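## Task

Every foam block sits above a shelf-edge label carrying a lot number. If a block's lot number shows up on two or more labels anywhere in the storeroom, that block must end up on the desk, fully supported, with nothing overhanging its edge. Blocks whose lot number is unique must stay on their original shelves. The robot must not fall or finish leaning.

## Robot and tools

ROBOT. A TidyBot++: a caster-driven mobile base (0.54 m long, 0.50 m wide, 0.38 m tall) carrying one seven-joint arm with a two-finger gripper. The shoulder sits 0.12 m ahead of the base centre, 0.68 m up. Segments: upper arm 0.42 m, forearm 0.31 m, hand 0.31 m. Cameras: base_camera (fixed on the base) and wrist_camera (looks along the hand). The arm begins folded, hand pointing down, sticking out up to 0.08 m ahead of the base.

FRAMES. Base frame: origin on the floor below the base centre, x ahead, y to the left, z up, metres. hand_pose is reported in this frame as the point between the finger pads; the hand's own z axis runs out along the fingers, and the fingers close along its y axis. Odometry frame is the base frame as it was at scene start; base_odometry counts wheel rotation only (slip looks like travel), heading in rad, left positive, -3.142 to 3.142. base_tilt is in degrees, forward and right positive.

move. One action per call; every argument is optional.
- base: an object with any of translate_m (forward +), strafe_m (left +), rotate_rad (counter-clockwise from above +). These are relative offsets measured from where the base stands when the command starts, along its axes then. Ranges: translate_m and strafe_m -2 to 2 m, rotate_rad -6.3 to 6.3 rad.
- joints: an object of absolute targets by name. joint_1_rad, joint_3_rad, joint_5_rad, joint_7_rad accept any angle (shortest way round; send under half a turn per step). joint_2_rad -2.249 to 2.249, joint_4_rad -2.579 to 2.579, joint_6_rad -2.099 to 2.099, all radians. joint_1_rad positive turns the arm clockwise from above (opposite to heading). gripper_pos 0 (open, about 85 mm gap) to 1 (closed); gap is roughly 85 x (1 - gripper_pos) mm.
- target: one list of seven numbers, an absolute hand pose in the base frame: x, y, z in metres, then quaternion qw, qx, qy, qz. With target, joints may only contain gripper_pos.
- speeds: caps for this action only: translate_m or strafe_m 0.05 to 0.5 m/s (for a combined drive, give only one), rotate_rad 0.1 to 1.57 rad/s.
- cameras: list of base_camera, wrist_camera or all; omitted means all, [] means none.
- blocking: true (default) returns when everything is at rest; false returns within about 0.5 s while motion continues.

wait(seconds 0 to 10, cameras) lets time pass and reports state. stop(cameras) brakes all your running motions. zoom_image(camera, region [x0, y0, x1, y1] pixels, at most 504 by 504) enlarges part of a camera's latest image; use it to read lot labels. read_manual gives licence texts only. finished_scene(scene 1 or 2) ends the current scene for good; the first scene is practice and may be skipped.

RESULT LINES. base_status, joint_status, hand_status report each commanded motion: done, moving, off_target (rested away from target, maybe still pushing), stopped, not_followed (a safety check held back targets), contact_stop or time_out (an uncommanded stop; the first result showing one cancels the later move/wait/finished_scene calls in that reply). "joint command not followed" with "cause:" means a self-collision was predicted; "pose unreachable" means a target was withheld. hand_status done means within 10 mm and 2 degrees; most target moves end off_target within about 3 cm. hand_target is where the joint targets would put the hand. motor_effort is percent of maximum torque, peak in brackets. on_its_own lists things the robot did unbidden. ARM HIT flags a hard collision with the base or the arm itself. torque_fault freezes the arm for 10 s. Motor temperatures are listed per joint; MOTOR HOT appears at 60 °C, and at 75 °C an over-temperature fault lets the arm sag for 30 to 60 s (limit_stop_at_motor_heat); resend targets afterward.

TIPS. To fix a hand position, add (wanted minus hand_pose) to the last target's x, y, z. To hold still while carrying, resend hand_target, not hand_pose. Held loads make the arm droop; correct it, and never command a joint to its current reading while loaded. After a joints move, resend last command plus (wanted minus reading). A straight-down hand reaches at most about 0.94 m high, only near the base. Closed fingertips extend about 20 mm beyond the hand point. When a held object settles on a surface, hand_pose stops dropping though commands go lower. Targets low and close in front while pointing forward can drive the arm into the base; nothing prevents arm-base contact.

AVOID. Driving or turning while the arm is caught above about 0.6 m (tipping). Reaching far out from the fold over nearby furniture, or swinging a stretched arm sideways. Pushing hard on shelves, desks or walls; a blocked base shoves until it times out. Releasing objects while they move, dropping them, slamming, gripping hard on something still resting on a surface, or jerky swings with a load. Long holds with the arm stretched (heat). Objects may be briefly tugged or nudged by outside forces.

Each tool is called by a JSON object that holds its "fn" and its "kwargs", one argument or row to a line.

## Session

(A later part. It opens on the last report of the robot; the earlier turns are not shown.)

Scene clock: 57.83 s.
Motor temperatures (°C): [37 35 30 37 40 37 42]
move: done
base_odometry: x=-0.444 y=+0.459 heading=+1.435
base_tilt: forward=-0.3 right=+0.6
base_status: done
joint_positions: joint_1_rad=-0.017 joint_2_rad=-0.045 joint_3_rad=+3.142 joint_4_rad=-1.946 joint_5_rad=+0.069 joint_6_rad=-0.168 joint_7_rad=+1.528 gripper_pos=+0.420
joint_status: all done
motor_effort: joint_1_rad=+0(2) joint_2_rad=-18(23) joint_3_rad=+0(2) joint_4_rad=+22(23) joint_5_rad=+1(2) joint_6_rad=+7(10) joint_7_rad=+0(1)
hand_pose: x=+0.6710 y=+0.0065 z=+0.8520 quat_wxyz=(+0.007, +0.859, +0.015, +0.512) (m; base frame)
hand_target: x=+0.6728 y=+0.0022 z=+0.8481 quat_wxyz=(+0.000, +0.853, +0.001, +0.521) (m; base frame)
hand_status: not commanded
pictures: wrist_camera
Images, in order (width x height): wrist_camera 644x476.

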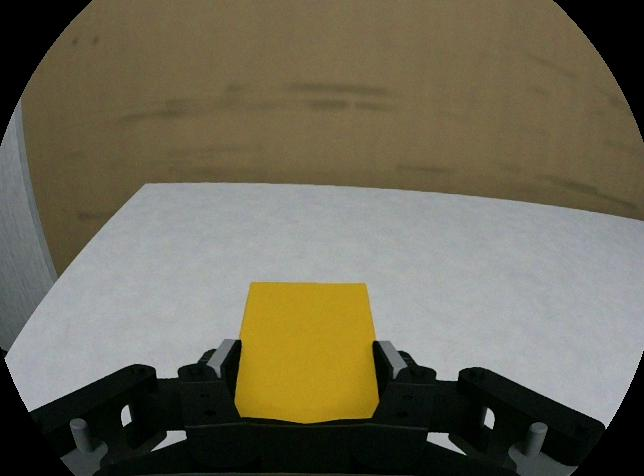

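{"fn": "move", "kwargs": {
  "joints": {"joint_2_rad": 0.03, "joint_4_rad": -2.123, "joint_6_rad": 0.1},
  "cameras": []
}}

{"fn": "move", "kwargs": {
  "joints": {"joint_2_rad": 0.055, "joint_4_rad": -2.157, "joint_6_rad": 0.155},
  "cameras": []
}}

{"fn": "move", "kwargs": {
  "joints": {"joint_2_rad": 0.067, "joint_4_rad": -2.176, "joint_6_rad": 0.185},
  "cameras": ["wrist_camera"]
}}

Scene clock: 59.73 s.
Motor temperatures (°C): [37 35 30 37 40 37 42]
move: done
base_odometry: x=-0.444 y=+0.459 heading=+1.435
base_tilt: forward=-0.3 right=+0.6
base_status: not commanded
joint_positions: joint_1_rad=-0.017 joint_2_rad=+0.015 joint_3_rad=+3.142 joint_4_rad=-2.099 joint_5_rad=+0.069 joint_6_rad=+0.042 joint_7_rad=+1.528 gripper_pos=+0.420
joint_status: all done
motor_effort: joint_1_rad=-1(1) joint_2_rad=-20(22) joint_3_rad=+0(0) joint_4_rad=+20(22) joint_5_rad=+1(1) joint_6_rad=+8(9) joint_7_rad=+0(1)
hand_pose: x=+0.6672 y=+0.0109 z=+0.7903 quat_wxyz=(+0.001, +0.860, +0.019, +0.510) (m; base frame)
hand_target: x=+0.6700 y=+0.0022 z=+0.7852 quat_wxyz=(+0.000, +0.855, +0.001, +0.518) (m; base frame)
hand_status: not commanded
pictures: none
No camera images: "cameras" was empty.

Scene clock: 60.67 s.
Motor temperatures (°C): [37 35 30 37 40 37 42]
move: done
base_odometry: x=-0.444 y=+0.459 heading=+1.435
base_tilt: forward=-0.3 right=+0.6
base_status: not commanded
joint_positions: joint_1_rad=-0.017 joint_2_rad=+0.035 joint_3_rad=+3.142 joint_4_rad=-2.132 joint_5_rad=+0.069 joint_6_rad=+0.104 joint_7_rad=+1.528 gripper_pos=+0.420
joint_status: all done
motor_effort: joint_1_rad=-1(1) joint_2_rad=-20(21) joint_3_rad=+0(0) joint_4_rad=+19(21) joint_5_rad=+1(1) joint_6_rad=+8(9) joint_7_rad=+0(0)
hand_pose: x=+0.6681 y=+0.0122 z=+0.7789 quat_wxyz=(-0.001, +0.858, +0.020, +0.514) (m; base frame)
hand_target: x=+0.6693 y=+0.0022 z=+0.7685 quat_wxyz=(+0.000, +0.857, +0.001, +0.516) (m; base frame)
hand_status: not commanded
pictures: none
No camera images: "cameras" was empty.

Scene clock: 61.27 s.
Motor temperatures (°C): [37 35 30 37 40 37 42]
move: done
base_odometry: x=-0.444 y=+0.459 heading=+1.435
base_tilt: forward=-0.3 right=+0.6
base_status: not commanded
joint_positions: joint_1_rad=-0.017 joint_2_rad=+0.042 joint_3_rad=+3.142 joint_4_rad=-2.149 joint_5_rad=+0.069 joint_6_rad=+0.137 joint_7_rad=+1.528 gripper_pos=+0.420
joint_status: all done
motor_effort: joint_1_rad=-1(1) joint_2_rad=-19(21) joint_3_rad=+0(1) joint_4_rad=+18(19) joint_5_rad=+1(1) joint_6_rad=+8(9) joint_7_rad=+0(1)
hand_pose: x=+0.6680 y=+0.0129 z=+0.7747 quat_wxyz=(-0.001, +0.856, +0.020, +0.517) (m; base frame)
hand_target: x=+0.6682 y=+0.0022 z=+0.7601 quat_wxyz=(+0.000, +0.857, +0.001, +0.516) (m; base frame)
hand_status: not commanded
pictures: wrist_camera
Images, in order (width x height): wrist_camera 644x476.

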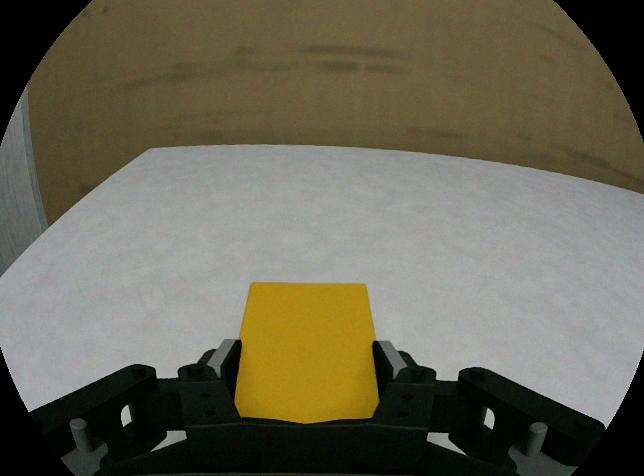

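{"fn": "move", "kwargs": {
  "joints": {"joint_2_rad": 0.076, "joint_4_rad": -2.19, "joint_6_rad": 0.207},
  "cameras": []
}}

{"fn": "move", "kwargs": {
  "joints": {"joint_2_rad": 0.083, "joint_4_rad": -2.2, "joint_6_rad": 0.225},
  "cameras": ["wrist_camera"]
}}

Scene clock: 62.03 s.
Motor temperatures (°C): [37 35 30 37 40 37 42]
move: done
base_odometry: x=-0.444 y=+0.459 heading=+1.435
base_tilt: forward=-0.3 right=+0.6
base_status: not commanded
joint_positions: joint_1_rad=-0.016 joint_2_rad=+0.044 joint_3_rad=+3.142 joint_4_rad=-2.160 joint_5_rad=+0.069 joint_6_rad=+0.161 joint_7_rad=+1.528 gripper_pos=+0.420
joint_status: all done
motor_effort: joint_1_rad=-1(1) joint_2_rad=-17(19) joint_3_rad=+0(1) joint_4_rad=+18(19) joint_5_rad=+1(1) joint_6_rad=+8(9) joint_7_rad=+0(0)
hand_pose: x=+0.6681 y=+0.0130 z=+0.7744 quat_wxyz=(-0.002, +0.853, +0.020, +0.522) (m; base frame)
hand_target: x=+0.6673 y=+0.0022 z=+0.7540 quat_wxyz=(+0.000, +0.857, +0.001, +0.515) (m; base frame)
hand_status: not commanded
pictures: none
No camera images: "cameras" was empty.

Scene clock: 62.53 s.
Motor temperatures (°C): [37 35 30 37 40 37 42]
move: done
base_odometry: x=-0.444 y=+0.459 heading=+1.435
base_tilt: forward=-0.3 right=+0.6
base_status: not commanded
joint_positions: joint_1_rad=-0.015 joint_2_rad=+0.046 joint_3_rad=+3.142 joint_4_rad=-2.168 joint_5_rad=+0.069 joint_6_rad=+0.180 joint_7_rad=+1.528 gripper_pos=+0.420
joint_status: all done
motor_effort: joint_1_rad=-1(2) joint_2_rad=-16(18) joint_3_rad=+0(1) joint_4_rad=+17(19) joint_5_rad=+1(1) joint_6_rad=+7(9) joint_7_rad=+0(0)
hand_pose: x=+0.6683 y=+0.0131 z=+0.7743 quat_wxyz=(-0.002, +0.850, +0.020, +0.526) (m; base frame)
hand_target: x=+0.6669 y=+0.0022 z=+0.7500 quat_wxyz=(+0.000, +0.857, +0.001, +0.516) (m; base frame)
hand_status: not commanded
pictures: wrist_camera
Images, in order (width x height): wrist_camera 644x476.

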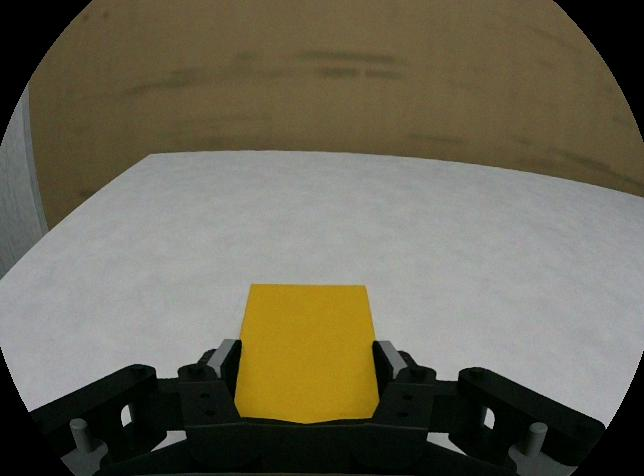

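{"fn": "move", "kwargs": {
  "joints": {"gripper_pos": 0.2},
  "cameras": ["wrist_camera"]
}}

{"fn": "move", "kwargs": {
  "joints": {"gripper_pos": 0.0},
  "cameras": ["wrist_camera"]
}}

Scene clock: 63.70 s.
Motor temperatures (°C): [37 35 30 37 40 37 42]
move: done
base_odometry: x=-0.444 y=+0.459 heading=+1.435
base_tilt: forward=-0.3 right=+0.6
base_status: not commanded
joint_positions: joint_1_rad=-0.015 joint_2_rad=+0.062 joint_3_rad=+3.142 joint_4_rad=-2.173 joint_5_rad=+0.069 joint_6_rad=+0.181 joint_7_rad=+1.528 gripper_pos=+0.200
joint_status: all done
motor_effort: joint_1_rad=-1(1) joint_2_rad=-19(21) joint_3_rad=+0(0) joint_4_rad=+18(19) joint_5_rad=+1(1) joint_6_rad=+8(8) joint_7_rad=+0(1)
hand_pose: x=+0.6682 y=+0.0131 z=+0.7634 quat_wxyz=(-0.003, +0.856, +0.020, +0.517) (m; base frame)
hand_target: x=+0.6669 y=+0.0022 z=+0.7500 quat_wxyz=(+0.000, +0.857, +0.001, +0.516) (m; base frame)
hand_status: not commanded
pictures: wrist_camera
Images, in order (width x height): wrist_camera 644x476.

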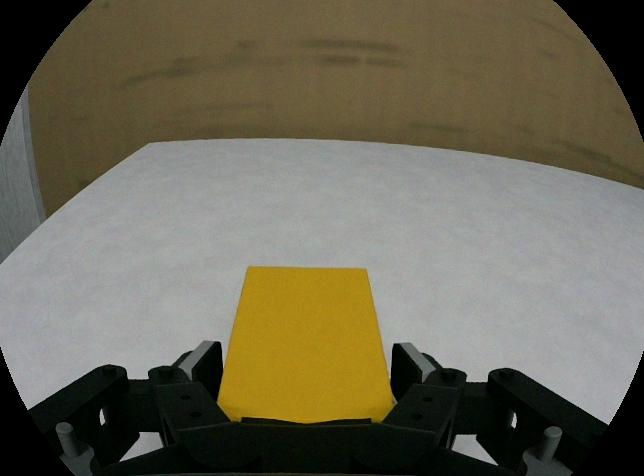

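Scene clock: 64.33 s.
Motor temperatures (°C): [37 35 30 37 40 37 42]
move: done
base_odometry: x=-0.444 y=+0.459 heading=+1.435
base_tilt: forward=-0.3 right=+0.6
base_status: not commanded
joint_positions: joint_1_rad=-0.015 joint_2_rad=+0.062 joint_3_rad=+3.142 joint_4_rad=-2.173 joint_5_rad=+0.069 joint_6_rad=+0.181 joint_7_rad=+1.528 gripper_pos=+0.000
joint_status: all done
motor_effort: joint_1_rad=-1(1) joint_2_rad=-20(20) joint_3_rad=+0(0) joint_4_rad=+18(19) joint_5_rad=+1(1) joint_6_rad=+8(8) joint_7_rad=+0(0)
hand_pose: x=+0.6682 y=+0.0131 z=+0.7634 quat_wxyz=(-0.003, +0.856, +0.020, +0.517) (m; base frame)
hand_target: x=+0.6669 y=+0.0022 z=+0.7500 quat_wxyz=(+0.000, +0.857, +0.001, +0.516) (m; base frame)
hand_status: not commanded
pictures: wrist_camera
Images, in order (width x height): wrist_camera 644x476.

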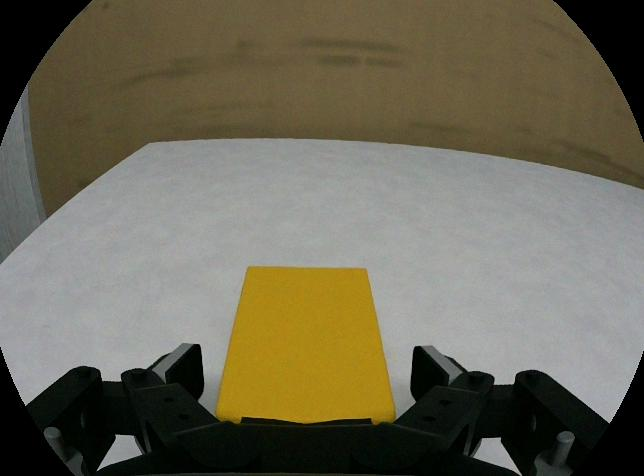

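{"fn": "move", "kwargs": {
  "base": {"translate_m": -0.5},
  "cameras": ["wrist_camera"]
}}

Scene clock: 70.23 s.
Motor temperatures (°C): [37 35 30 37 40 37 42]
move: done
base_odometry: x=-0.512 y=-0.037 heading=+1.434
base_tilt: forward=-0.3 right=+0.6
base_status: done
joint_positions: joint_1_rad=-0.014 joint_2_rad=+0.071 joint_3_rad=+3.142 joint_4_rad=-2.178 joint_5_rad=+0.068 joint_6_rad=+0.181 joint_7_rad=+1.528 gripper_pos=+0.000
joint_status: not commanded
motor_effort: joint_1_rad=-1(2) joint_2_rad=-20(23) joint_3_rad=+0(2) joint_4_rad=+18(20) joint_5_rad=+1(1) joint_6_rad=+8(8) joint_7_rad=+0(1)
hand_pose: x=+0.6670 y=+0.0122 z=+0.7556 quat_wxyz=(-0.002, +0.859, +0.019, +0.511) (m; base frame)
hand_target: x=+0.6669 y=+0.0022 z=+0.7500 quat_wxyz=(+0.000, +0.857, +0.001, +0.516) (m; base frame)
hand_status: not commanded
pictures: wrist_camera
Images, in order (width x height): wrist_camera 644x476.

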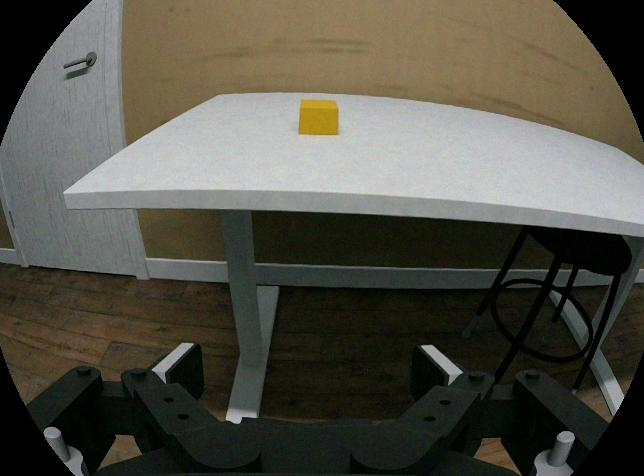

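{"fn": "move", "kwargs": {
  "base": {"translate_m": -0.139, "strafe_m": 0.98, "rotate_rad": 1.576},
  "joints": {"joint_1_rad": -0.1, "joint_2_rad": 0.478, "joint_3_rad": 3.14, "joint_4_rad": -2.0, "joint_5_rad": -0.76, "joint_6_rad": 0.54, "joint_7_rad": 2.075},
  "cameras": ["wrist_camera"]
}}

Scene clock: 74.33 s.
Motor temperatures (°C): [37 35 30 37 40 37 42]
move: done
base_odometry: x=-1.502 y=-0.041 heading=+3.011
base_tilt: forward=-0.3 right=+0.6
base_status: done
joint_positions: joint_1_rad=-0.100 joint_2_rad=+0.464 joint_3_rad=+3.140 joint_4_rad=-2.008 joint_5_rad=-0.691 joint_6_rad=+0.488 joint_7_rad=+2.032 gripper_pos=+0.000
joint_status: all done
motor_effort: joint_1_rad=-1(5) joint_2_rad=-30(34) joint_3_rad=+0(4) joint_4_rad=+15(18) joint_5_rad=+3(3) joint_6_rad=+7(9) joint_7_rad=+0(1)
hand_pose: x=+0.7675 y=-0.0262 z=+0.6662 quat_wxyz=(+0.062, +0.850, -0.105, +0.512) (m; base frame)
hand_target: x=+0.7699 y=-0.0433 z=+0.6690 quat_wxyz=(+0.082, +0.841, -0.125, +0.520) (m; base frame)
hand_status: not commanded
pictures: wrist_camera
Images, in order (width x height): wrist_camera 644x476.

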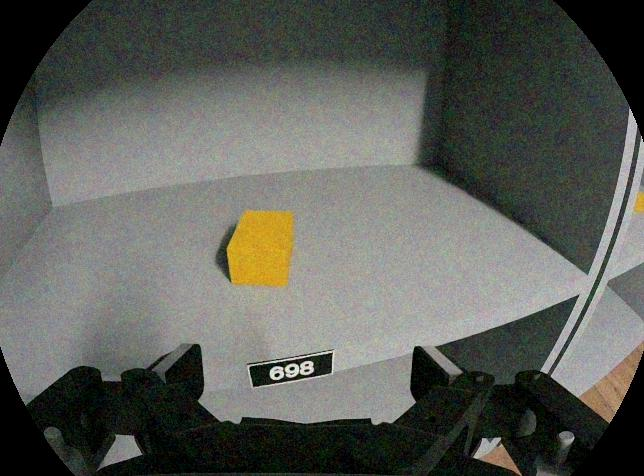

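{"fn": "zoom_image", "kwargs": {
  "camera": "wrist_camera",
  "region": [210, 190, 350, 300]
}}

Scaled by 3.600.

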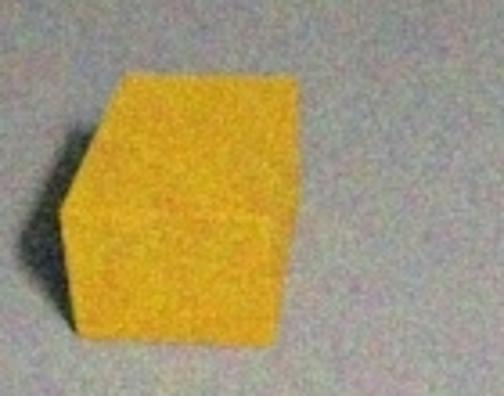

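{"fn": "move", "kwargs": {
  "base": {"translate_m": 0.272, "strafe_m": 0.019, "rotate_rad": -0.048},
  "speeds": {"translate_m": 0.4, "rotate_rad": 0.2},
  "cameras": ["wrist_camera"]
}}

{"fn": "zoom_image", "kwargs": {
  "camera": "wrist_camera",
  "region": [220, 320, 420, 460]
}}

Scene clock: 77.93 s.
Motor temperatures (°C): [37 35 30 37 40 37 42]
move: done
base_odometry: x=-1.774 y=-0.025 heading=+2.962
base_tilt: forward=-0.3 right=+0.6
base_status: done
joint_positions: joint_1_rad=-0.096 joint_2_rad=+0.464 joint_3_rad=+3.142 joint_4_rad=-2.006 joint_5_rad=-0.693 joint_6_rad=+0.490 joint_7_rad=+2.032 gripper_pos=+0.000
joint_status: not commanded
motor_effort: joint_1_rad=+0(3) joint_2_rad=-31(33) joint_3_rad=+0(3) joint_4_rad=+15(16) joint_5_rad=+2(3) joint_6_rad=+7(8) joint_7_rad=+0(1)
hand_pose: x=+0.7682 y=-0.0308 z=+0.6671 quat_wxyz=(+0.064, +0.849, -0.109, +0.513) (m; base frame)
hand_target: x=+0.7699 y=-0.0433 z=+0.6690 quat_wxyz=(+0.082, +0.841, -0.125, +0.520) (m; base frame)
hand_status: not commanded
pictures: wrist_camera
Images, in order (width x height): wrist_camera 644x476.

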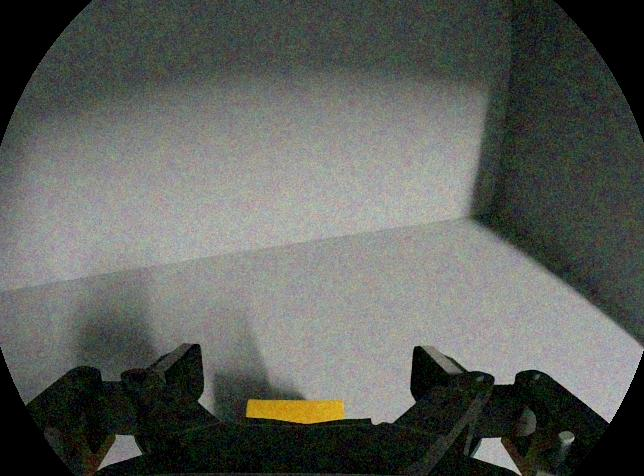

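Scaled by 2.520.

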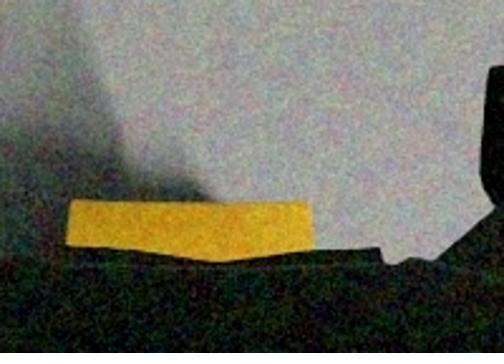

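{"fn": "move", "kwargs": {
  "base": {"translate_m": -0.0065, "strafe_m": 0.008},
  "speeds": {"strafe_m": 0.05},
  "joints": {"joint_1_rad": -0.1, "joint_2_rad": 0.566, "joint_3_rad": 3.14, "joint_4_rad": -2.08, "joint_5_rad": -0.505, "joint_6_rad": 0.64, "joint_7_rad": 1.844},
  "cameras": ["wrist_camera"]
}}

Scene clock: 79.93 s.
Motor temperatures (°C): [37 35 30 37 40 37 42]
move: done
base_odometry: x=-1.769 y=-0.033 heading=+2.962
base_tilt: forward=-0.3 right=+0.6
base_status: done
joint_positions: joint_1_rad=-0.096 joint_2_rad=+0.548 joint_3_rad=+3.142 joint_4_rad=-2.059 joint_5_rad=-0.556 joint_6_rad=+0.587 joint_7_rad=+1.880 gripper_pos=+0.000
joint_status: all done
motor_effort: joint_1_rad=+0(4) joint_2_rad=-31(35) joint_3_rad=+1(2) joint_4_rad=+13(16) joint_5_rad=+2(3) joint_6_rad=+7(9) joint_7_rad=-1(1)
hand_pose: x=+0.7621 y=-0.0285 z=+0.6218 quat_wxyz=(+0.062, +0.853, -0.105, +0.507) (m; base frame)
hand_target: x=+0.7618 y=-0.0237 z=+0.6182 quat_wxyz=(+0.062, +0.849, -0.093, +0.517) (m; base frame)
hand_status: not commanded
pictures: wrist_camera
Images, in order (width x height): wrist_camera 644x476.

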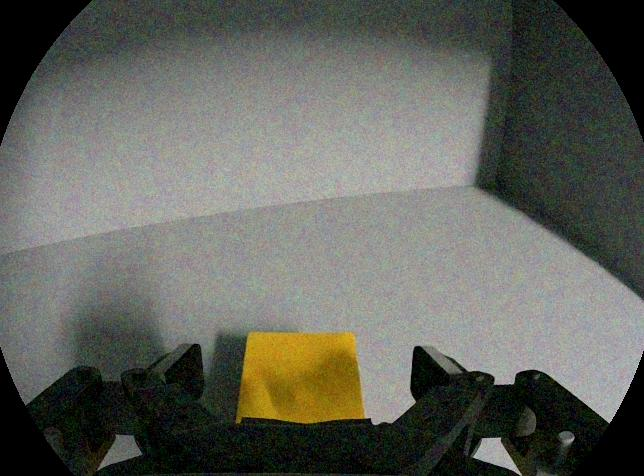

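{"fn": "move", "kwargs": {
  "joints": {"joint_1_rad": -0.1, "joint_2_rad": 0.655, "joint_3_rad": 3.14, "joint_4_rad": -2.1, "joint_5_rad": -0.443, "joint_6_rad": 0.735, "joint_7_rad": 1.755},
  "cameras": ["wrist_camera"]
}}

Scene clock: 81.53 s.
Motor temperatures (°C): [37 35 30 37 40 37 42]
move: done
base_odometry: x=-1.769 y=-0.033 heading=+2.962
base_tilt: forward=-0.3 right=+0.6
base_status: not commanded
joint_positions: joint_1_rad=-0.096 joint_2_rad=+0.635 joint_3_rad=+3.142 joint_4_rad=-2.075 joint_5_rad=-0.510 joint_6_rad=+0.681 joint_7_rad=+1.798 gripper_pos=+0.000
joint_status: all done
motor_effort: joint_1_rad=+0(2) joint_2_rad=-33(34) joint_3_rad=+1(1) joint_4_rad=+12(13) joint_5_rad=+2(3) joint_6_rad=+8(9) joint_7_rad=+0(1)
hand_pose: x=+0.7627 y=-0.0332 z=+0.5869 quat_wxyz=(+0.065, +0.851, -0.115, +0.508) (m; base frame)
hand_target: x=+0.7614 y=-0.0232 z=+0.5816 quat_wxyz=(+0.059, +0.849, -0.097, +0.517) (m; base frame)
hand_status: not commanded
pictures: wrist_camera
Images, in order (width x height): wrist_camera 644x476.

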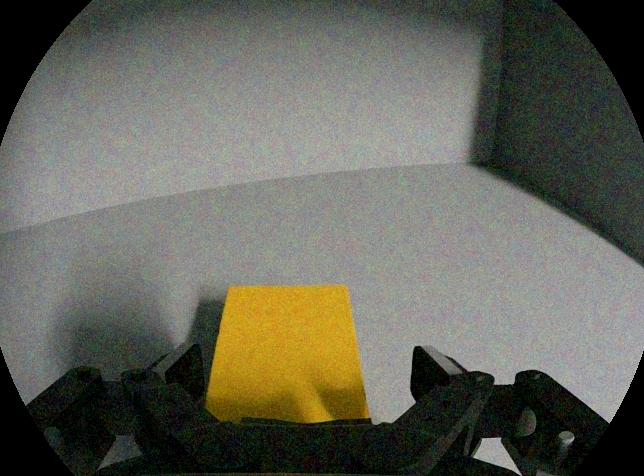

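{"fn": "move", "kwargs": {
  "base": {"translate_m": 0.002, "strafe_m": 0.0085},
  "speeds": {"strafe_m": 0.05},
  "joints": {"joint_2_rad": 0.665, "joint_4_rad": -2.105, "joint_6_rad": 0.745},
  "cameras": ["wrist_camera"]
}}

Scene clock: 82.50 s.
Motor temperatures (°C): [37 35 30 37 40 37 42]
move: done
base_odometry: x=-1.773 y=-0.041 heading=+2.962
base_tilt: forward=-0.3 right=+0.6
base_status: done
joint_positions: joint_1_rad=-0.098 joint_2_rad=+0.639 joint_3_rad=+3.142 joint_4_rad=-2.080 joint_5_rad=-0.509 joint_6_rad=+0.693 joint_7_rad=+1.798 gripper_pos=+0.000
joint_status: all done
motor_effort: joint_1_rad=+0(4) joint_2_rad=-32(34) joint_3_rad=+1(2) joint_4_rad=+12(12) joint_5_rad=+2(2) joint_6_rad=+8(8) joint_7_rad=+0(1)
hand_pose: x=+0.7621 y=-0.0328 z=+0.5860 quat_wxyz=(+0.067, +0.851, -0.113, +0.509) (m; base frame)
hand_target: x=+0.7594 y=-0.0244 z=+0.5760 quat_wxyz=(+0.062, +0.850, -0.096, +0.515) (m; base frame)
hand_status: not commanded
pictures: wrist_camera
Images, in order (width x height): wrist_camera 644x476.

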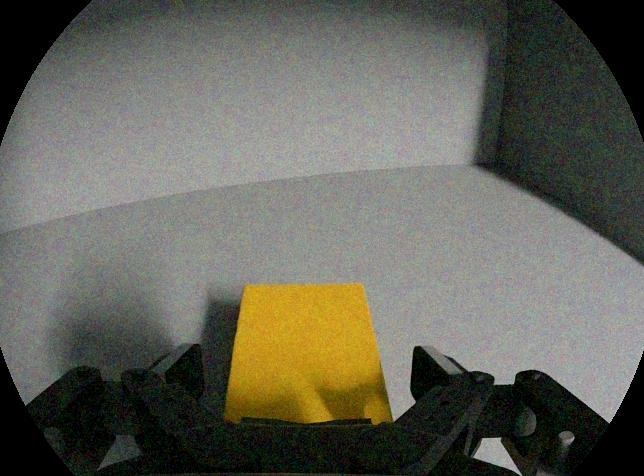

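{"fn": "move", "kwargs": {
  "joints": {"gripper_pos": 0.62},
  "cameras": ["wrist_camera"]
}}

Scene clock: 83.50 s.
Motor temperatures (°C): [37 35 30 37 40 37 42]
move: off_target
base_odometry: x=-1.773 y=-0.041 heading=+2.962
base_tilt: forward=-0.3 right=+0.6
base_status: not commanded
joint_positions: joint_1_rad=-0.098 joint_2_rad=+0.639 joint_3_rad=+3.142 joint_4_rad=-2.080 joint_5_rad=-0.509 joint_6_rad=+0.697 joint_7_rad=+1.798 gripper_pos=+0.414
joint_status: gripper_pos off_target (ended at +0.414, target +0.620)
motor_effort: joint_1_rad=+0(1) joint_2_rad=-32(33) joint_3_rad=+1(1) joint_4_rad=+11(12) joint_5_rad=+2(2) joint_6_rad=+7(8) joint_7_rad=+0(1)
hand_pose: x=+0.7626 y=-0.0333 z=+0.5869 quat_wxyz=(+0.068, +0.849, -0.113, +0.511) (m; base frame)
hand_target: x=+0.7594 y=-0.0244 z=+0.5760 quat_wxyz=(+0.062, +0.850, -0.096, +0.515) (m; base frame)
hand_status: not commanded
pictures: wrist_camera
Images, in order (width x height): wrist_camera 644x476.

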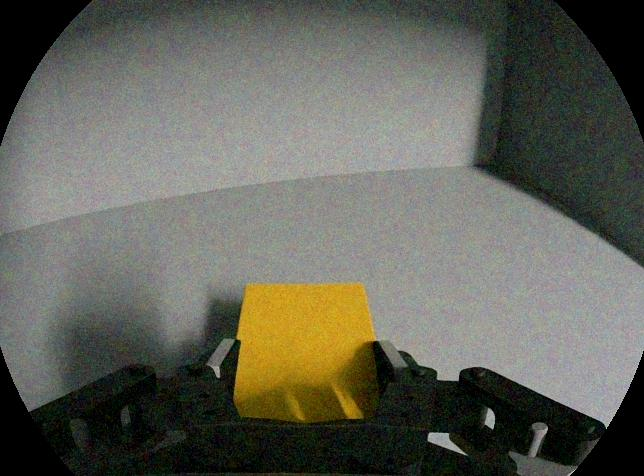

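{"fn": "move", "kwargs": {
  "joints": {"joint_1_rad": -0.1, "joint_2_rad": 0.445, "joint_3_rad": 3.14, "joint_4_rad": -1.995, "joint_5_rad": -0.755, "joint_6_rad": 0.435, "joint_7_rad": 2.07},
  "cameras": ["wrist_camera"]
}}

Scene clock: 85.30 s.
Motor temperatures (°C): [37 36 30 37 40 37 42]
move: done
base_odometry: x=-1.773 y=-0.041 heading=+2.962
base_tilt: forward=-0.3 right=+0.6
base_status: not commanded
joint_positions: joint_1_rad=-0.098 joint_2_rad=+0.435 joint_3_rad=+3.142 joint_4_rad=-2.006 joint_5_rad=-0.685 joint_6_rad=+0.484 joint_7_rad=+2.026 gripper_pos=+0.414
joint_status: all done
motor_effort: joint_1_rad=+0(2) joint_2_rad=-31(35) joint_3_rad=+0(2) joint_4_rad=+16(16) joint_5_rad=+2(4) joint_6_rad=+7(9) joint_7_rad=+0(1)
hand_pose: x=+0.7683 y=-0.0270 z=+0.6852 quat_wxyz=(+0.058, +0.843, -0.108, +0.524) (m; base frame)
hand_target: x=+0.7641 y=-0.0234 z=+0.6676 quat_wxyz=(+0.051, +0.857, -0.117, +0.500) (m; base frame)
hand_status: not commanded
pictures: wrist_camera
Images, in order (width x height): wrist_camera 644x476.

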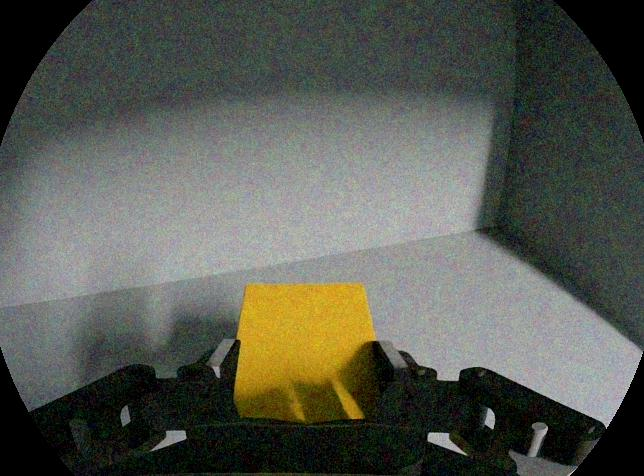

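{"fn": "move", "kwargs": {
  "base": {"translate_m": -0.45, "strafe_m": -0.14},
  "joints": {"gripper_pos": 0.72},
  "cameras": ["wrist_camera"]
}}

Scene clock: 88.17 s.
Motor temperatures (°C): [37 36 30 37 40 37 42]
move: off_target
base_odometry: x=-1.305 y=+0.016 heading=+2.961
base_tilt: forward=-0.3 right=+0.6
base_status: done
joint_positions: joint_1_rad=-0.098 joint_2_rad=+0.434 joint_3_rad=+3.142 joint_4_rad=-2.005 joint_5_rad=-0.687 joint_6_rad=+0.480 joint_7_rad=+2.027 gripper_pos=+0.414
joint_status: gripper_pos off_target (ended at +0.414, target +0.720)
motor_effort: joint_1_rad=+0(2) joint_2_rad=-30(34) joint_3_rad=+1(2) joint_4_rad=+16(18) joint_5_rad=+3(3) joint_6_rad=+7(8) joint_7_rad=+0(1)
hand_pose: x=+0.7683 y=-0.0264 z=+0.6851 quat_wxyz=(+0.057, +0.843, -0.108, +0.523) (m; base frame)
hand_target: x=+0.7641 y=-0.0234 z=+0.6676 quat_wxyz=(+0.051, +0.857, -0.117, +0.500) (m; base frame)
hand_status: not commanded
pictures: wrist_camera
Images, in order (width x height): wrist_camera 644x476.

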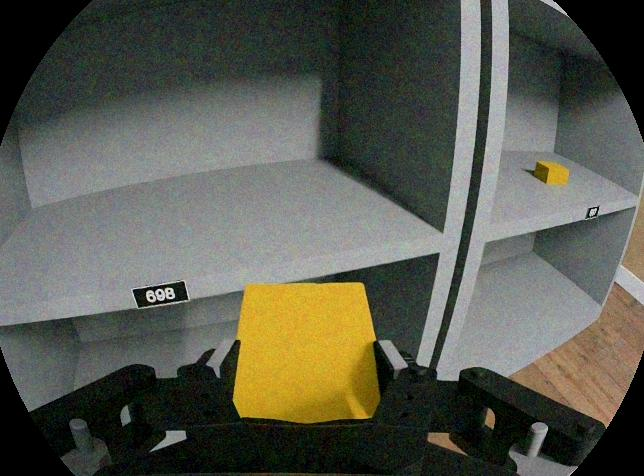

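{"fn": "move", "kwargs": {
  "base": {"translate_m": -1.01, "strafe_m": -0.15, "rotate_rad": -1.525},
  "joints": {"joint_1_rad": 0.0, "joint_2_rad": -0.6, "joint_3_rad": 3.14, "joint_4_rad": -1.9, "joint_5_rad": 0.0, "joint_6_rad": -0.5, "joint_7_rad": 1.571},
  "cameras": ["wrist_camera"]
}}

Scene clock: 92.10 s.
Motor temperatures (°C): [37 36 30 37 40 37 42]
move: done
base_odometry: x=-0.284 y=-0.018 heading=+1.435
base_tilt: forward=-0.3 right=+0.6
base_status: done
joint_positions: joint_1_rad=-0.017 joint_2_rad=-0.591 joint_3_rad=+3.142 joint_4_rad=-1.916 joint_5_rad=-0.068 joint_6_rad=-0.453 joint_7_rad=+1.614 gripper_pos=+0.414
joint_status: all done
motor_effort: joint_1_rad=+0(4) joint_2_rad=-1(34) joint_3_rad=+1(3) joint_4_rad=+22(23) joint_5_rad=+0(3) joint_6_rad=+9(10) joint_7_rad=+0(1)
hand_pose: x=+0.4939 y=+0.0167 z=+1.0442 quat_wxyz=(-0.022, +0.776, +0.009, +0.630) (m; base frame)
hand_target: x=+0.4875 y=+0.0021 z=+1.0424 quat_wxyz=(+0.000, +0.783, +0.001, +0.622) (m; base frame)
hand_status: not commanded
pictures: wrist_camera
Images, in order (width x height): wrist_camera 644x476.

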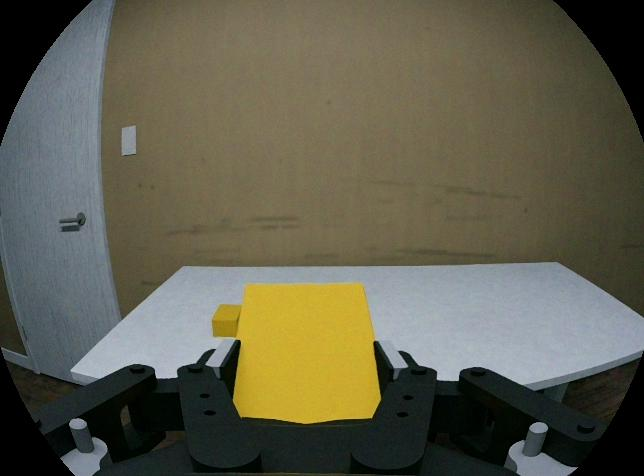

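{"fn": "move", "kwargs": {
  "base": {"translate_m": 0.45},
  "joints": {"joint_1_rad": 0.0, "joint_2_rad": -0.02, "joint_3_rad": 3.14, "joint_4_rad": -2.02, "joint_5_rad": 0.0, "joint_6_rad": -0.05, "joint_7_rad": 1.571},
  "cameras": ["wrist_camera"]
}}

{"fn": "move", "kwargs": {
  "joints": {"joint_2_rad": 0.045, "joint_4_rad": -2.145, "joint_6_rad": 0.135},
  "cameras": []
}}

Scene clock: 94.67 s.
Motor temperatures (°C): [37 36 30 37 40 37 42]
move: done
base_odometry: x=-0.223 y=+0.428 heading=+1.434
base_tilt: forward=-0.3 right=+0.6
base_status: done
joint_positions: joint_1_rad=-0.016 joint_2_rad=-0.025 joint_3_rad=+3.142 joint_4_rad=-1.991 joint_5_rad=-0.068 joint_6_rad=-0.107 joint_7_rad=+1.614 gripper_pos=+0.414
joint_status: all done
motor_effort: joint_1_rad=-1(2) joint_2_rad=-20(23) joint_3_rad=+0(2) joint_4_rad=+21(23) joint_5_rad=+1(1) joint_6_rad=+8(10) joint_7_rad=+0(1)
hand_pose: x=+0.6714 y=+0.0125 z=+0.8321 quat_wxyz=(-0.013, +0.860, -0.002, +0.509) (m; base frame)
hand_target: x=+0.6727 y=+0.0022 z=+0.8281 quat_wxyz=(+0.000, +0.855, +0.001, +0.519) (m; base frame)
hand_status: not commanded
pictures: wrist_camera
Images, in order (width x height): wrist_camera 644x476.

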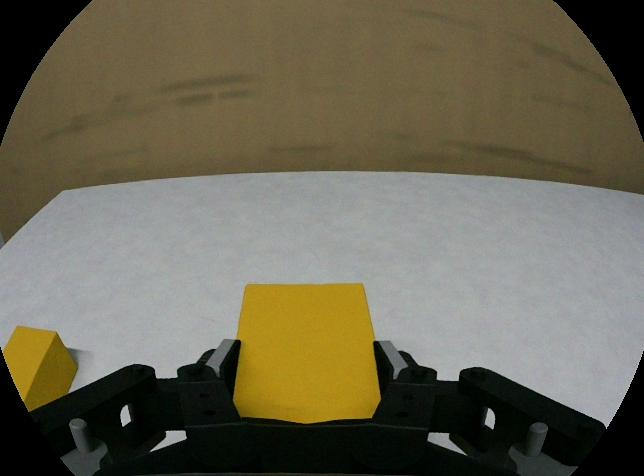

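Scene clock: 96.00 s.
Motor temperatures (°C): [37 36 30 37 40 37 42]
move: done
base_odometry: x=-0.223 y=+0.428 heading=+1.434
base_tilt: forward=-0.3 right=+0.6
base_status: not commanded
joint_positions: joint_1_rad=-0.016 joint_2_rad=+0.030 joint_3_rad=+3.142 joint_4_rad=-2.121 joint_5_rad=-0.068 joint_6_rad=+0.077 joint_7_rad=+1.614 gripper_pos=+0.414
joint_status: all done
motor_effort: joint_1_rad=-1(1) joint_2_rad=-20(22) joint_3_rad=+0(0) joint_4_rad=+19(21) joint_5_rad=+1(1) joint_6_rad=+8(9) joint_7_rad=+0(1)
hand_pose: x=+0.6670 y=+0.0085 z=+0.7799 quat_wxyz=(-0.008, +0.861, -0.005, +0.509) (m; base frame)
hand_target: x=+0.6694 y=+0.0022 z=+0.7748 quat_wxyz=(+0.000, +0.856, +0.001, +0.517) (m; base frame)
hand_status: not commanded
pictures: none
No camera images: "cameras" was empty.

{"fn": "move", "kwargs": {
  "joints": {"joint_2_rad": 0.057, "joint_4_rad": -2.163, "joint_6_rad": 0.165},
  "cameras": []
}}

{"fn": "move", "kwargs": {
  "joints": {"joint_2_rad": 0.067, "joint_4_rad": -2.178, "joint_6_rad": 0.19},
  "cameras": ["wrist_camera"]
}}

Scene clock: 96.73 s.
Motor temperatures (°C): [37 36 30 37 40 37 42]
move: done
base_odometry: x=-0.223 y=+0.428 heading=+1.434
base_tilt: forward=-0.3 right=+0.6
base_status: not commanded
joint_positions: joint_1_rad=-0.016 joint_2_rad=+0.036 joint_3_rad=+3.142 joint_4_rad=-2.137 joint_5_rad=-0.068 joint_6_rad=+0.112 joint_7_rad=+1.614 gripper_pos=+0.414
joint_status: all done
motor_effort: joint_1_rad=+0(1) joint_2_rad=-20(21) joint_3_rad=+0(0) joint_4_rad=+19(20) joint_5_rad=+1(1) joint_6_rad=+7(9) joint_7_rad=+0(0)
hand_pose: x=+0.6676 y=+0.0078 z=+0.7777 quat_wxyz=(-0.007, +0.857, -0.005, +0.514) (m; base frame)
hand_target: x=+0.6689 y=+0.0022 z=+0.7669 quat_wxyz=(+0.000, +0.856, +0.001, +0.517) (m; base frame)
hand_status: not commanded
pictures: none
No camera images: "cameras" was empty.

Scene clock: 97.30 s.
Motor temperatures (°C): [37 36 30 37 40 37 42]
move: done
base_odometry: x=-0.223 y=+0.428 heading=+1.434
base_tilt: forward=-0.3 right=+0.6
base_status: not commanded
joint_positions: joint_1_rad=-0.016 joint_2_rad=+0.044 joint_3_rad=+3.142 joint_4_rad=-2.151 joint_5_rad=-0.068 joint_6_rad=+0.139 joint_7_rad=+1.614 gripper_pos=+0.414
joint_status: all done
motor_effort: joint_1_rad=-1(1) joint_2_rad=-21(21) joint_3_rad=+0(0) joint_4_rad=+19(20) joint_5_rad=+1(1) joint_6_rad=+8(9) joint_7_rad=+0(1)
hand_pose: x=+0.6678 y=+0.0073 z=+0.7731 quat_wxyz=(-0.006, +0.856, -0.006, +0.516) (m; base frame)
hand_target: x=+0.6682 y=+0.0022 z=+0.7605 quat_wxyz=(+0.000, +0.856, +0.001, +0.517) (m; base frame)
hand_status: not commanded
pictures: wrist_camera
Images, in order (width x height): wrist_camera 644x476.

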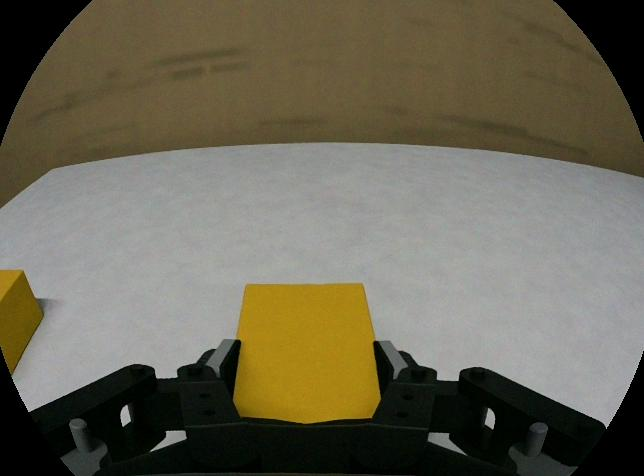

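{"fn": "move", "kwargs": {
  "joints": {"joint_2_rad": 0.077, "joint_4_rad": -2.192, "joint_6_rad": 0.213},
  "cameras": []
}}

{"fn": "move", "kwargs": {
  "joints": {"joint_2_rad": 0.085, "joint_4_rad": -2.203, "joint_6_rad": 0.231},
  "cameras": ["wrist_camera"]
}}

Scene clock: 98.03 s.
Motor temperatures (°C): [37 36 30 37 40 37 42]
move: done
base_odometry: x=-0.223 y=+0.428 heading=+1.434
base_tilt: forward=-0.3 right=+0.6
base_status: not commanded
joint_positions: joint_1_rad=-0.016 joint_2_rad=+0.047 joint_3_rad=+3.142 joint_4_rad=-2.162 joint_5_rad=-0.068 joint_6_rad=+0.166 joint_7_rad=+1.614 gripper_pos=+0.414
joint_status: all done
motor_effort: joint_1_rad=+0(1) joint_2_rad=-18(19) joint_3_rad=+0(2) joint_4_rad=+18(19) joint_5_rad=+1(1) joint_6_rad=+8(8) joint_7_rad=+0(1)
hand_pose: x=+0.6684 y=+0.0066 z=+0.7731 quat_wxyz=(-0.006, +0.853, -0.006, +0.522) (m; base frame)
hand_target: x=+0.6675 y=+0.0022 z=+0.7541 quat_wxyz=(+0.000, +0.856, +0.001, +0.517) (m; base frame)
hand_status: not commanded
pictures: none
No camera images: "cameras" was empty.

Scene clock: 98.57 s.
Motor temperatures (°C): [37 36 30 37 40 37 42]
move: done
base_odometry: x=-0.223 y=+0.428 heading=+1.434
base_tilt: forward=-0.3 right=+0.6
base_status: not commanded
joint_positions: joint_1_rad=-0.016 joint_2_rad=+0.050 joint_3_rad=+3.142 joint_4_rad=-2.170 joint_5_rad=-0.068 joint_6_rad=+0.186 joint_7_rad=+1.613 gripper_pos=+0.414
joint_status: all done
motor_effort: joint_1_rad=+0(1) joint_2_rad=-18(19) joint_3_rad=+1(2) joint_4_rad=+18(20) joint_5_rad=+1(1) joint_6_rad=+7(8) joint_7_rad=+0(0)
hand_pose: x=+0.6689 y=+0.0061 z=+0.7731 quat_wxyz=(-0.005, +0.850, -0.007, +0.526) (m; base frame)
hand_target: x=+0.6668 y=+0.0022 z=+0.7490 quat_wxyz=(+0.000, +0.857, +0.001, +0.516) (m; base frame)
hand_status: not commanded
pictures: wrist_camera
Images, in order (width x height): wrist_camera 644x476.

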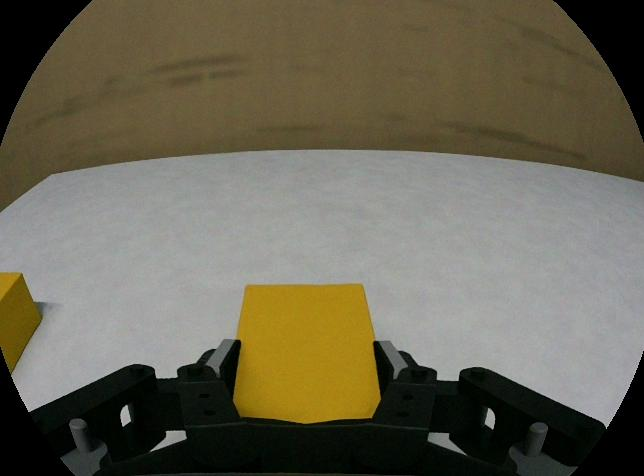

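Contact with the desk is confirmed (height no longer changes), so I release and withdraw.

{"fn": "move", "kwargs": {
  "joints": {"gripper_pos": 0.2},
  "cameras": ["wrist_camera"]
}}

{"fn": "move", "kwargs": {
  "joints": {"gripper_pos": 0.0},
  "cameras": []
}}

{"fn": "move", "kwargs": {
  "base": {"translate_m": -0.42},
  "cameras": ["wrist_camera", "base_camera"]
}}

Scene clock: 99.67 s.
Motor temperatures (°C): [37 36 30 37 40 37 42]
move: done
base_odometry: x=-0.223 y=+0.428 heading=+1.434
base_tilt: forward=-0.3 right=+0.6
base_status: not commanded
joint_positions: joint_1_rad=-0.015 joint_2_rad=+0.062 joint_3_rad=+3.142 joint_4_rad=-2.175 joint_5_rad=-0.068 joint_6_rad=+0.187 joint_7_rad=+1.613 gripper_pos=+0.200
joint_status: all done
motor_effort: joint_1_rad=+0(1) joint_2_rad=-20(21) joint_3_rad=+0(1) joint_4_rad=+18(19) joint_5_rad=+1(1) joint_6_rad=+8(8) joint_7_rad=+0(1)
hand_pose: x=+0.6682 y=+0.0058 z=+0.7638 quat_wxyz=(-0.005, +0.855, -0.007, +0.519) (m; base frame)
hand_target: x=+0.6668 y=+0.0022 z=+0.7490 quat_wxyz=(+0.000, +0.857, +0.001, +0.516) (m; base frame)
hand_status: not commanded
pictures: wrist_camera
Images, in order (width x height): wrist_camera 644x476.

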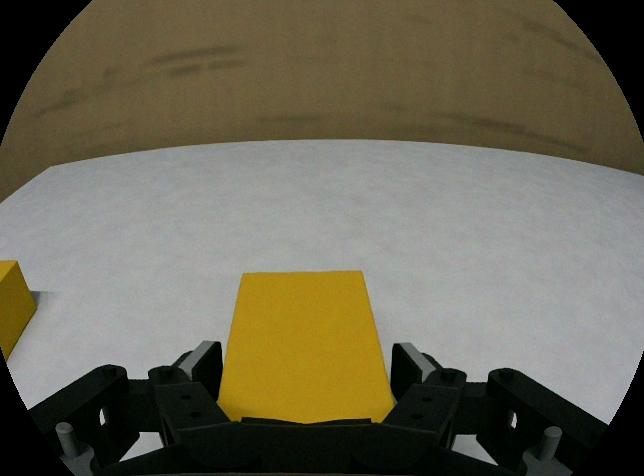

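Scene clock: 100.30 s.
Motor temperatures (°C): [37 36 30 37 40 37 42]
move: done
base_odometry: x=-0.223 y=+0.428 heading=+1.434
base_tilt: forward=-0.3 right=+0.6
base_status: not commanded
joint_positions: joint_1_rad=-0.015 joint_2_rad=+0.062 joint_3_rad=+3.142 joint_4_rad=-2.175 joint_5_rad=-0.068 joint_6_rad=+0.187 joint_7_rad=+1.613 gripper_pos=+0.000
joint_status: all done
motor_effort: joint_1_rad=+0(1) joint_2_rad=-20(20) joint_3_rad=+0(0) joint_4_rad=+18(19) joint_5_rad=+1(1) joint_6_rad=+8(8) joint_7_rad=+0(0)
hand_pose: x=+0.6682 y=+0.0058 z=+0.7638 quat_wxyz=(-0.005, +0.855, -0.007, +0.519) (m; base frame)
hand_target: x=+0.6668 y=+0.0022 z=+0.7490 quat_wxyz=(+0.000, +0.857, +0.001, +0.516) (m; base frame)
hand_status: not commanded
pictures: none
No camera images: "cameras" was empty.

Scene clock: 102.63 s.
Motor temperatures (°C): [37 36 30 37 40 37 42]
move: done
base_odometry: x=-0.280 y=+0.012 heading=+1.434
base_tilt: forward=-0.3 right=+0.6
base_status: done
joint_positions: joint_1_rad=-0.014 joint_2_rad=+0.073 joint_3_rad=+3.142 joint_4_rad=-2.180 joint_5_rad=-0.067 joint_6_rad=+0.187 joint_7_rad=+1.613 gripper_pos=+0.000
joint_status: not commanded
motor_effort: joint_1_rad=+0(2) joint_2_rad=-20(23) joint_3_rad=+0(2) joint_4_rad=+18(19) joint_5_rad=+1(1) joint_6_rad=+8(9) joint_7_rad=+0(1)
hand_pose: x=+0.6674 y=+0.0049 z=+0.7551 quat_wxyz=(-0.004, +0.859, -0.008, +0.512) (m; base frame)
hand_target: x=+0.6668 y=+0.0022 z=+0.7490 quat_wxyz=(+0.000, +0.857, +0.001, +0.516) (m; base frame)
hand_status: not commanded
pictures: base_camera, wrist_camera
Images, in order (width x height): base_camera 644x364, wrist_camera 644x476.

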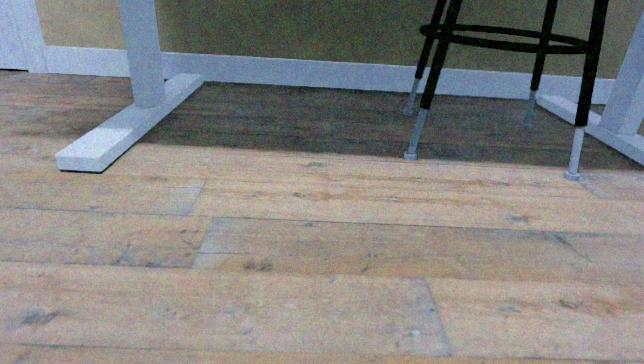

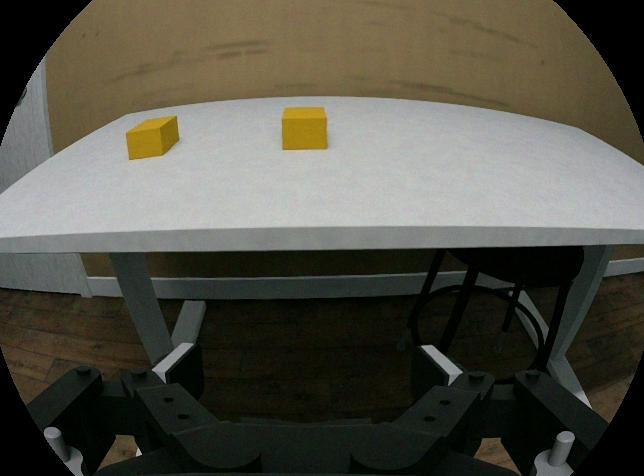

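{"fn": "move", "kwargs": {
  "base": {"translate_m": 0.02, "strafe_m": -1.58, "rotate_rad": 3.14},
  "joints": {"joint_1_rad": 0.0, "joint_2_rad": -0.72, "joint_3_rad": 3.14, "joint_4_rad": -2.1, "joint_5_rad": 0.0, "joint_6_rad": -0.6, "joint_7_rad": 1.571},
  "cameras": ["wrist_camera", "base_camera"]
}}

Scene clock: 108.83 s.
Motor temperatures (°C): [37 36 30 37 40 37 42]
move: done
base_odometry: x=+1.288 y=-0.185 heading=-1.708
base_tilt: forward=-0.4 right=+0.6
base_status: done
joint_positions: joint_1_rad=-0.013 joint_2_rad=-0.706 joint_3_rad=+3.142 joint_4_rad=-2.115 joint_5_rad=-0.066 joint_6_rad=-0.552 joint_7_rad=+1.613 gripper_pos=+0.000
joint_status: all done
motor_effort: joint_1_rad=+0(2) joint_2_rad=+2(22) joint_3_rad=+1(2) joint_4_rad=+22(23) joint_5_rad=+1(2) joint_6_rad=+8(9) joint_7_rad=+0(1)
hand_pose: x=+0.4440 y=+0.0161 z=+0.9347 quat_wxyz=(-0.022, +0.830, +0.009, +0.557) (m; base frame)
hand_target: x=+0.4358 y=+0.0020 z=+0.9339 quat_wxyz=(+0.000, +0.836, +0.001, +0.549) (m; base frame)
hand_status: not commanded
pictures: base_camera, wrist_camera
Images, in order (width x height): base_camera 644x364, wrist_camera 644x476.

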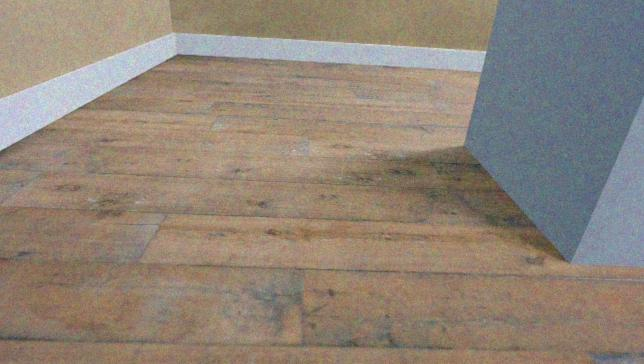

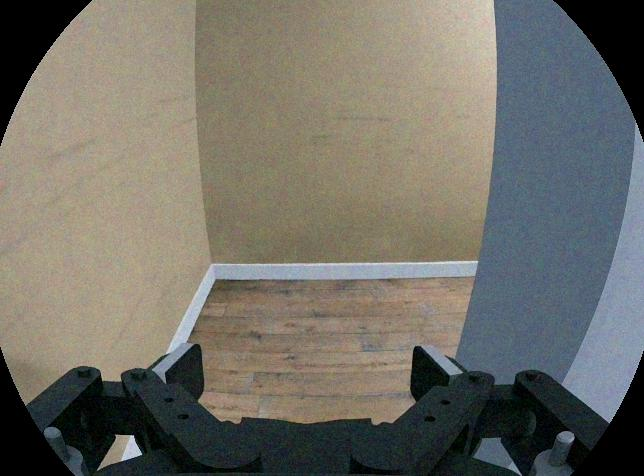

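{"fn": "move", "kwargs": {
  "base": {"translate_m": 1.5, "strafe_m": 0.1, "rotate_rad": 3.142},
  "cameras": ["wrist_camera"]
}}

Scene clock: 115.20 s.
Motor temperatures (°C): [37 36 30 37 40 37 42]
move: done
base_odometry: x=+1.181 y=-1.684 heading=+1.434
base_tilt: forward=-0.4 right=+0.6
base_status: done
joint_positions: joint_1_rad=-0.013 joint_2_rad=-0.720 joint_3_rad=+3.142 joint_4_rad=-2.113 joint_5_rad=-0.065 joint_6_rad=-0.555 joint_7_rad=+1.613 gripper_pos=+0.000
joint_status: not commanded
motor_effort: joint_1_rad=+0(2) joint_2_rad=+3(5) joint_3_rad=+1(2) joint_4_rad=+22(23) joint_5_rad=+0(1) joint_6_rad=+8(9) joint_7_rad=+0(1)
hand_pose: x=+0.4402 y=+0.0160 z=+0.9391 quat_wxyz=(-0.021, +0.827, +0.009, +0.562) (m; base frame)
hand_target: x=+0.4358 y=+0.0020 z=+0.9339 quat_wxyz=(+0.000, +0.836, +0.001, +0.549) (m; base frame)
hand_status: not commanded
pictures: wrist_camera
Images, in order (width x height): wrist_camera 644x476.

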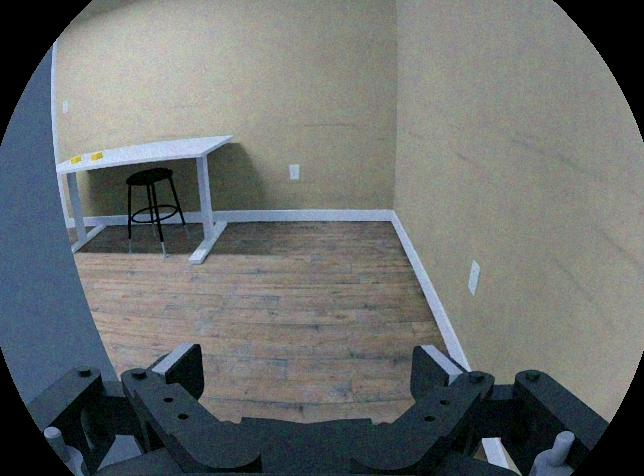

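{"fn": "move", "kwargs": {
  "base": {"translate_m": -0.36, "strafe_m": 0.9},
  "cameras": ["wrist_camera"]
}}

Scene clock: 121.30 s.
Motor temperatures (°C): [37 35 30 37 40 37 42]
move: time_out
base_odometry: x=+0.250 y=-1.916 heading=+1.434
base_tilt: forward=-0.4 right=+0.6
base_status: translate_m time_out (by the wheels' count: -0.356 of -0.360); strafe_m time_out (by the wheels' count: +0.891 of +0.900)
joint_positions: joint_1_rad=-0.011 joint_2_rad=-0.723 joint_3_rad=+3.139 joint_4_rad=-2.111 joint_5_rad=-0.062 joint_6_rad=-0.557 joint_7_rad=+1.613 gripper_pos=+0.000
joint_status: not commanded
motor_effort: joint_1_rad=+0(3) joint_2_rad=+3(8) joint_3_rad=+1(9) joint_4_rad=+22(24) joint_5_rad=+0(3) joint_6_rad=+8(9) joint_7_rad=+0(1)
hand_pose: x=+0.4394 y=+0.0160 z=+0.9408 quat_wxyz=(-0.019, +0.826, +0.011, +0.563) (m; base frame)
hand_target: x=+0.4358 y=+0.0020 z=+0.9339 quat_wxyz=(+0.000, +0.836, +0.001, +0.549) (m; base frame)
hand_status: not commanded
pictures: wrist_camera
Images, in order (width x height): wrist_camera 644x476.

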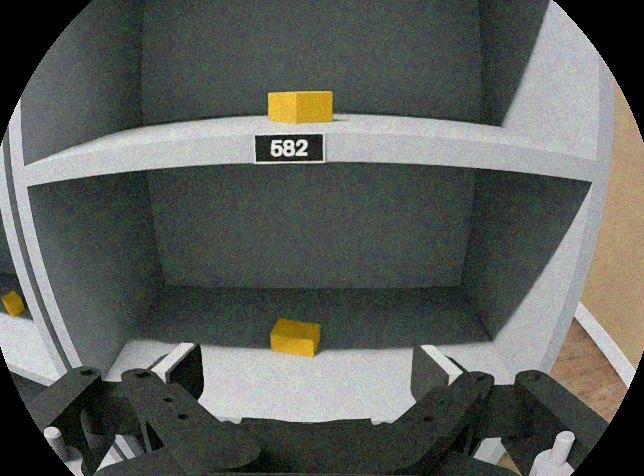

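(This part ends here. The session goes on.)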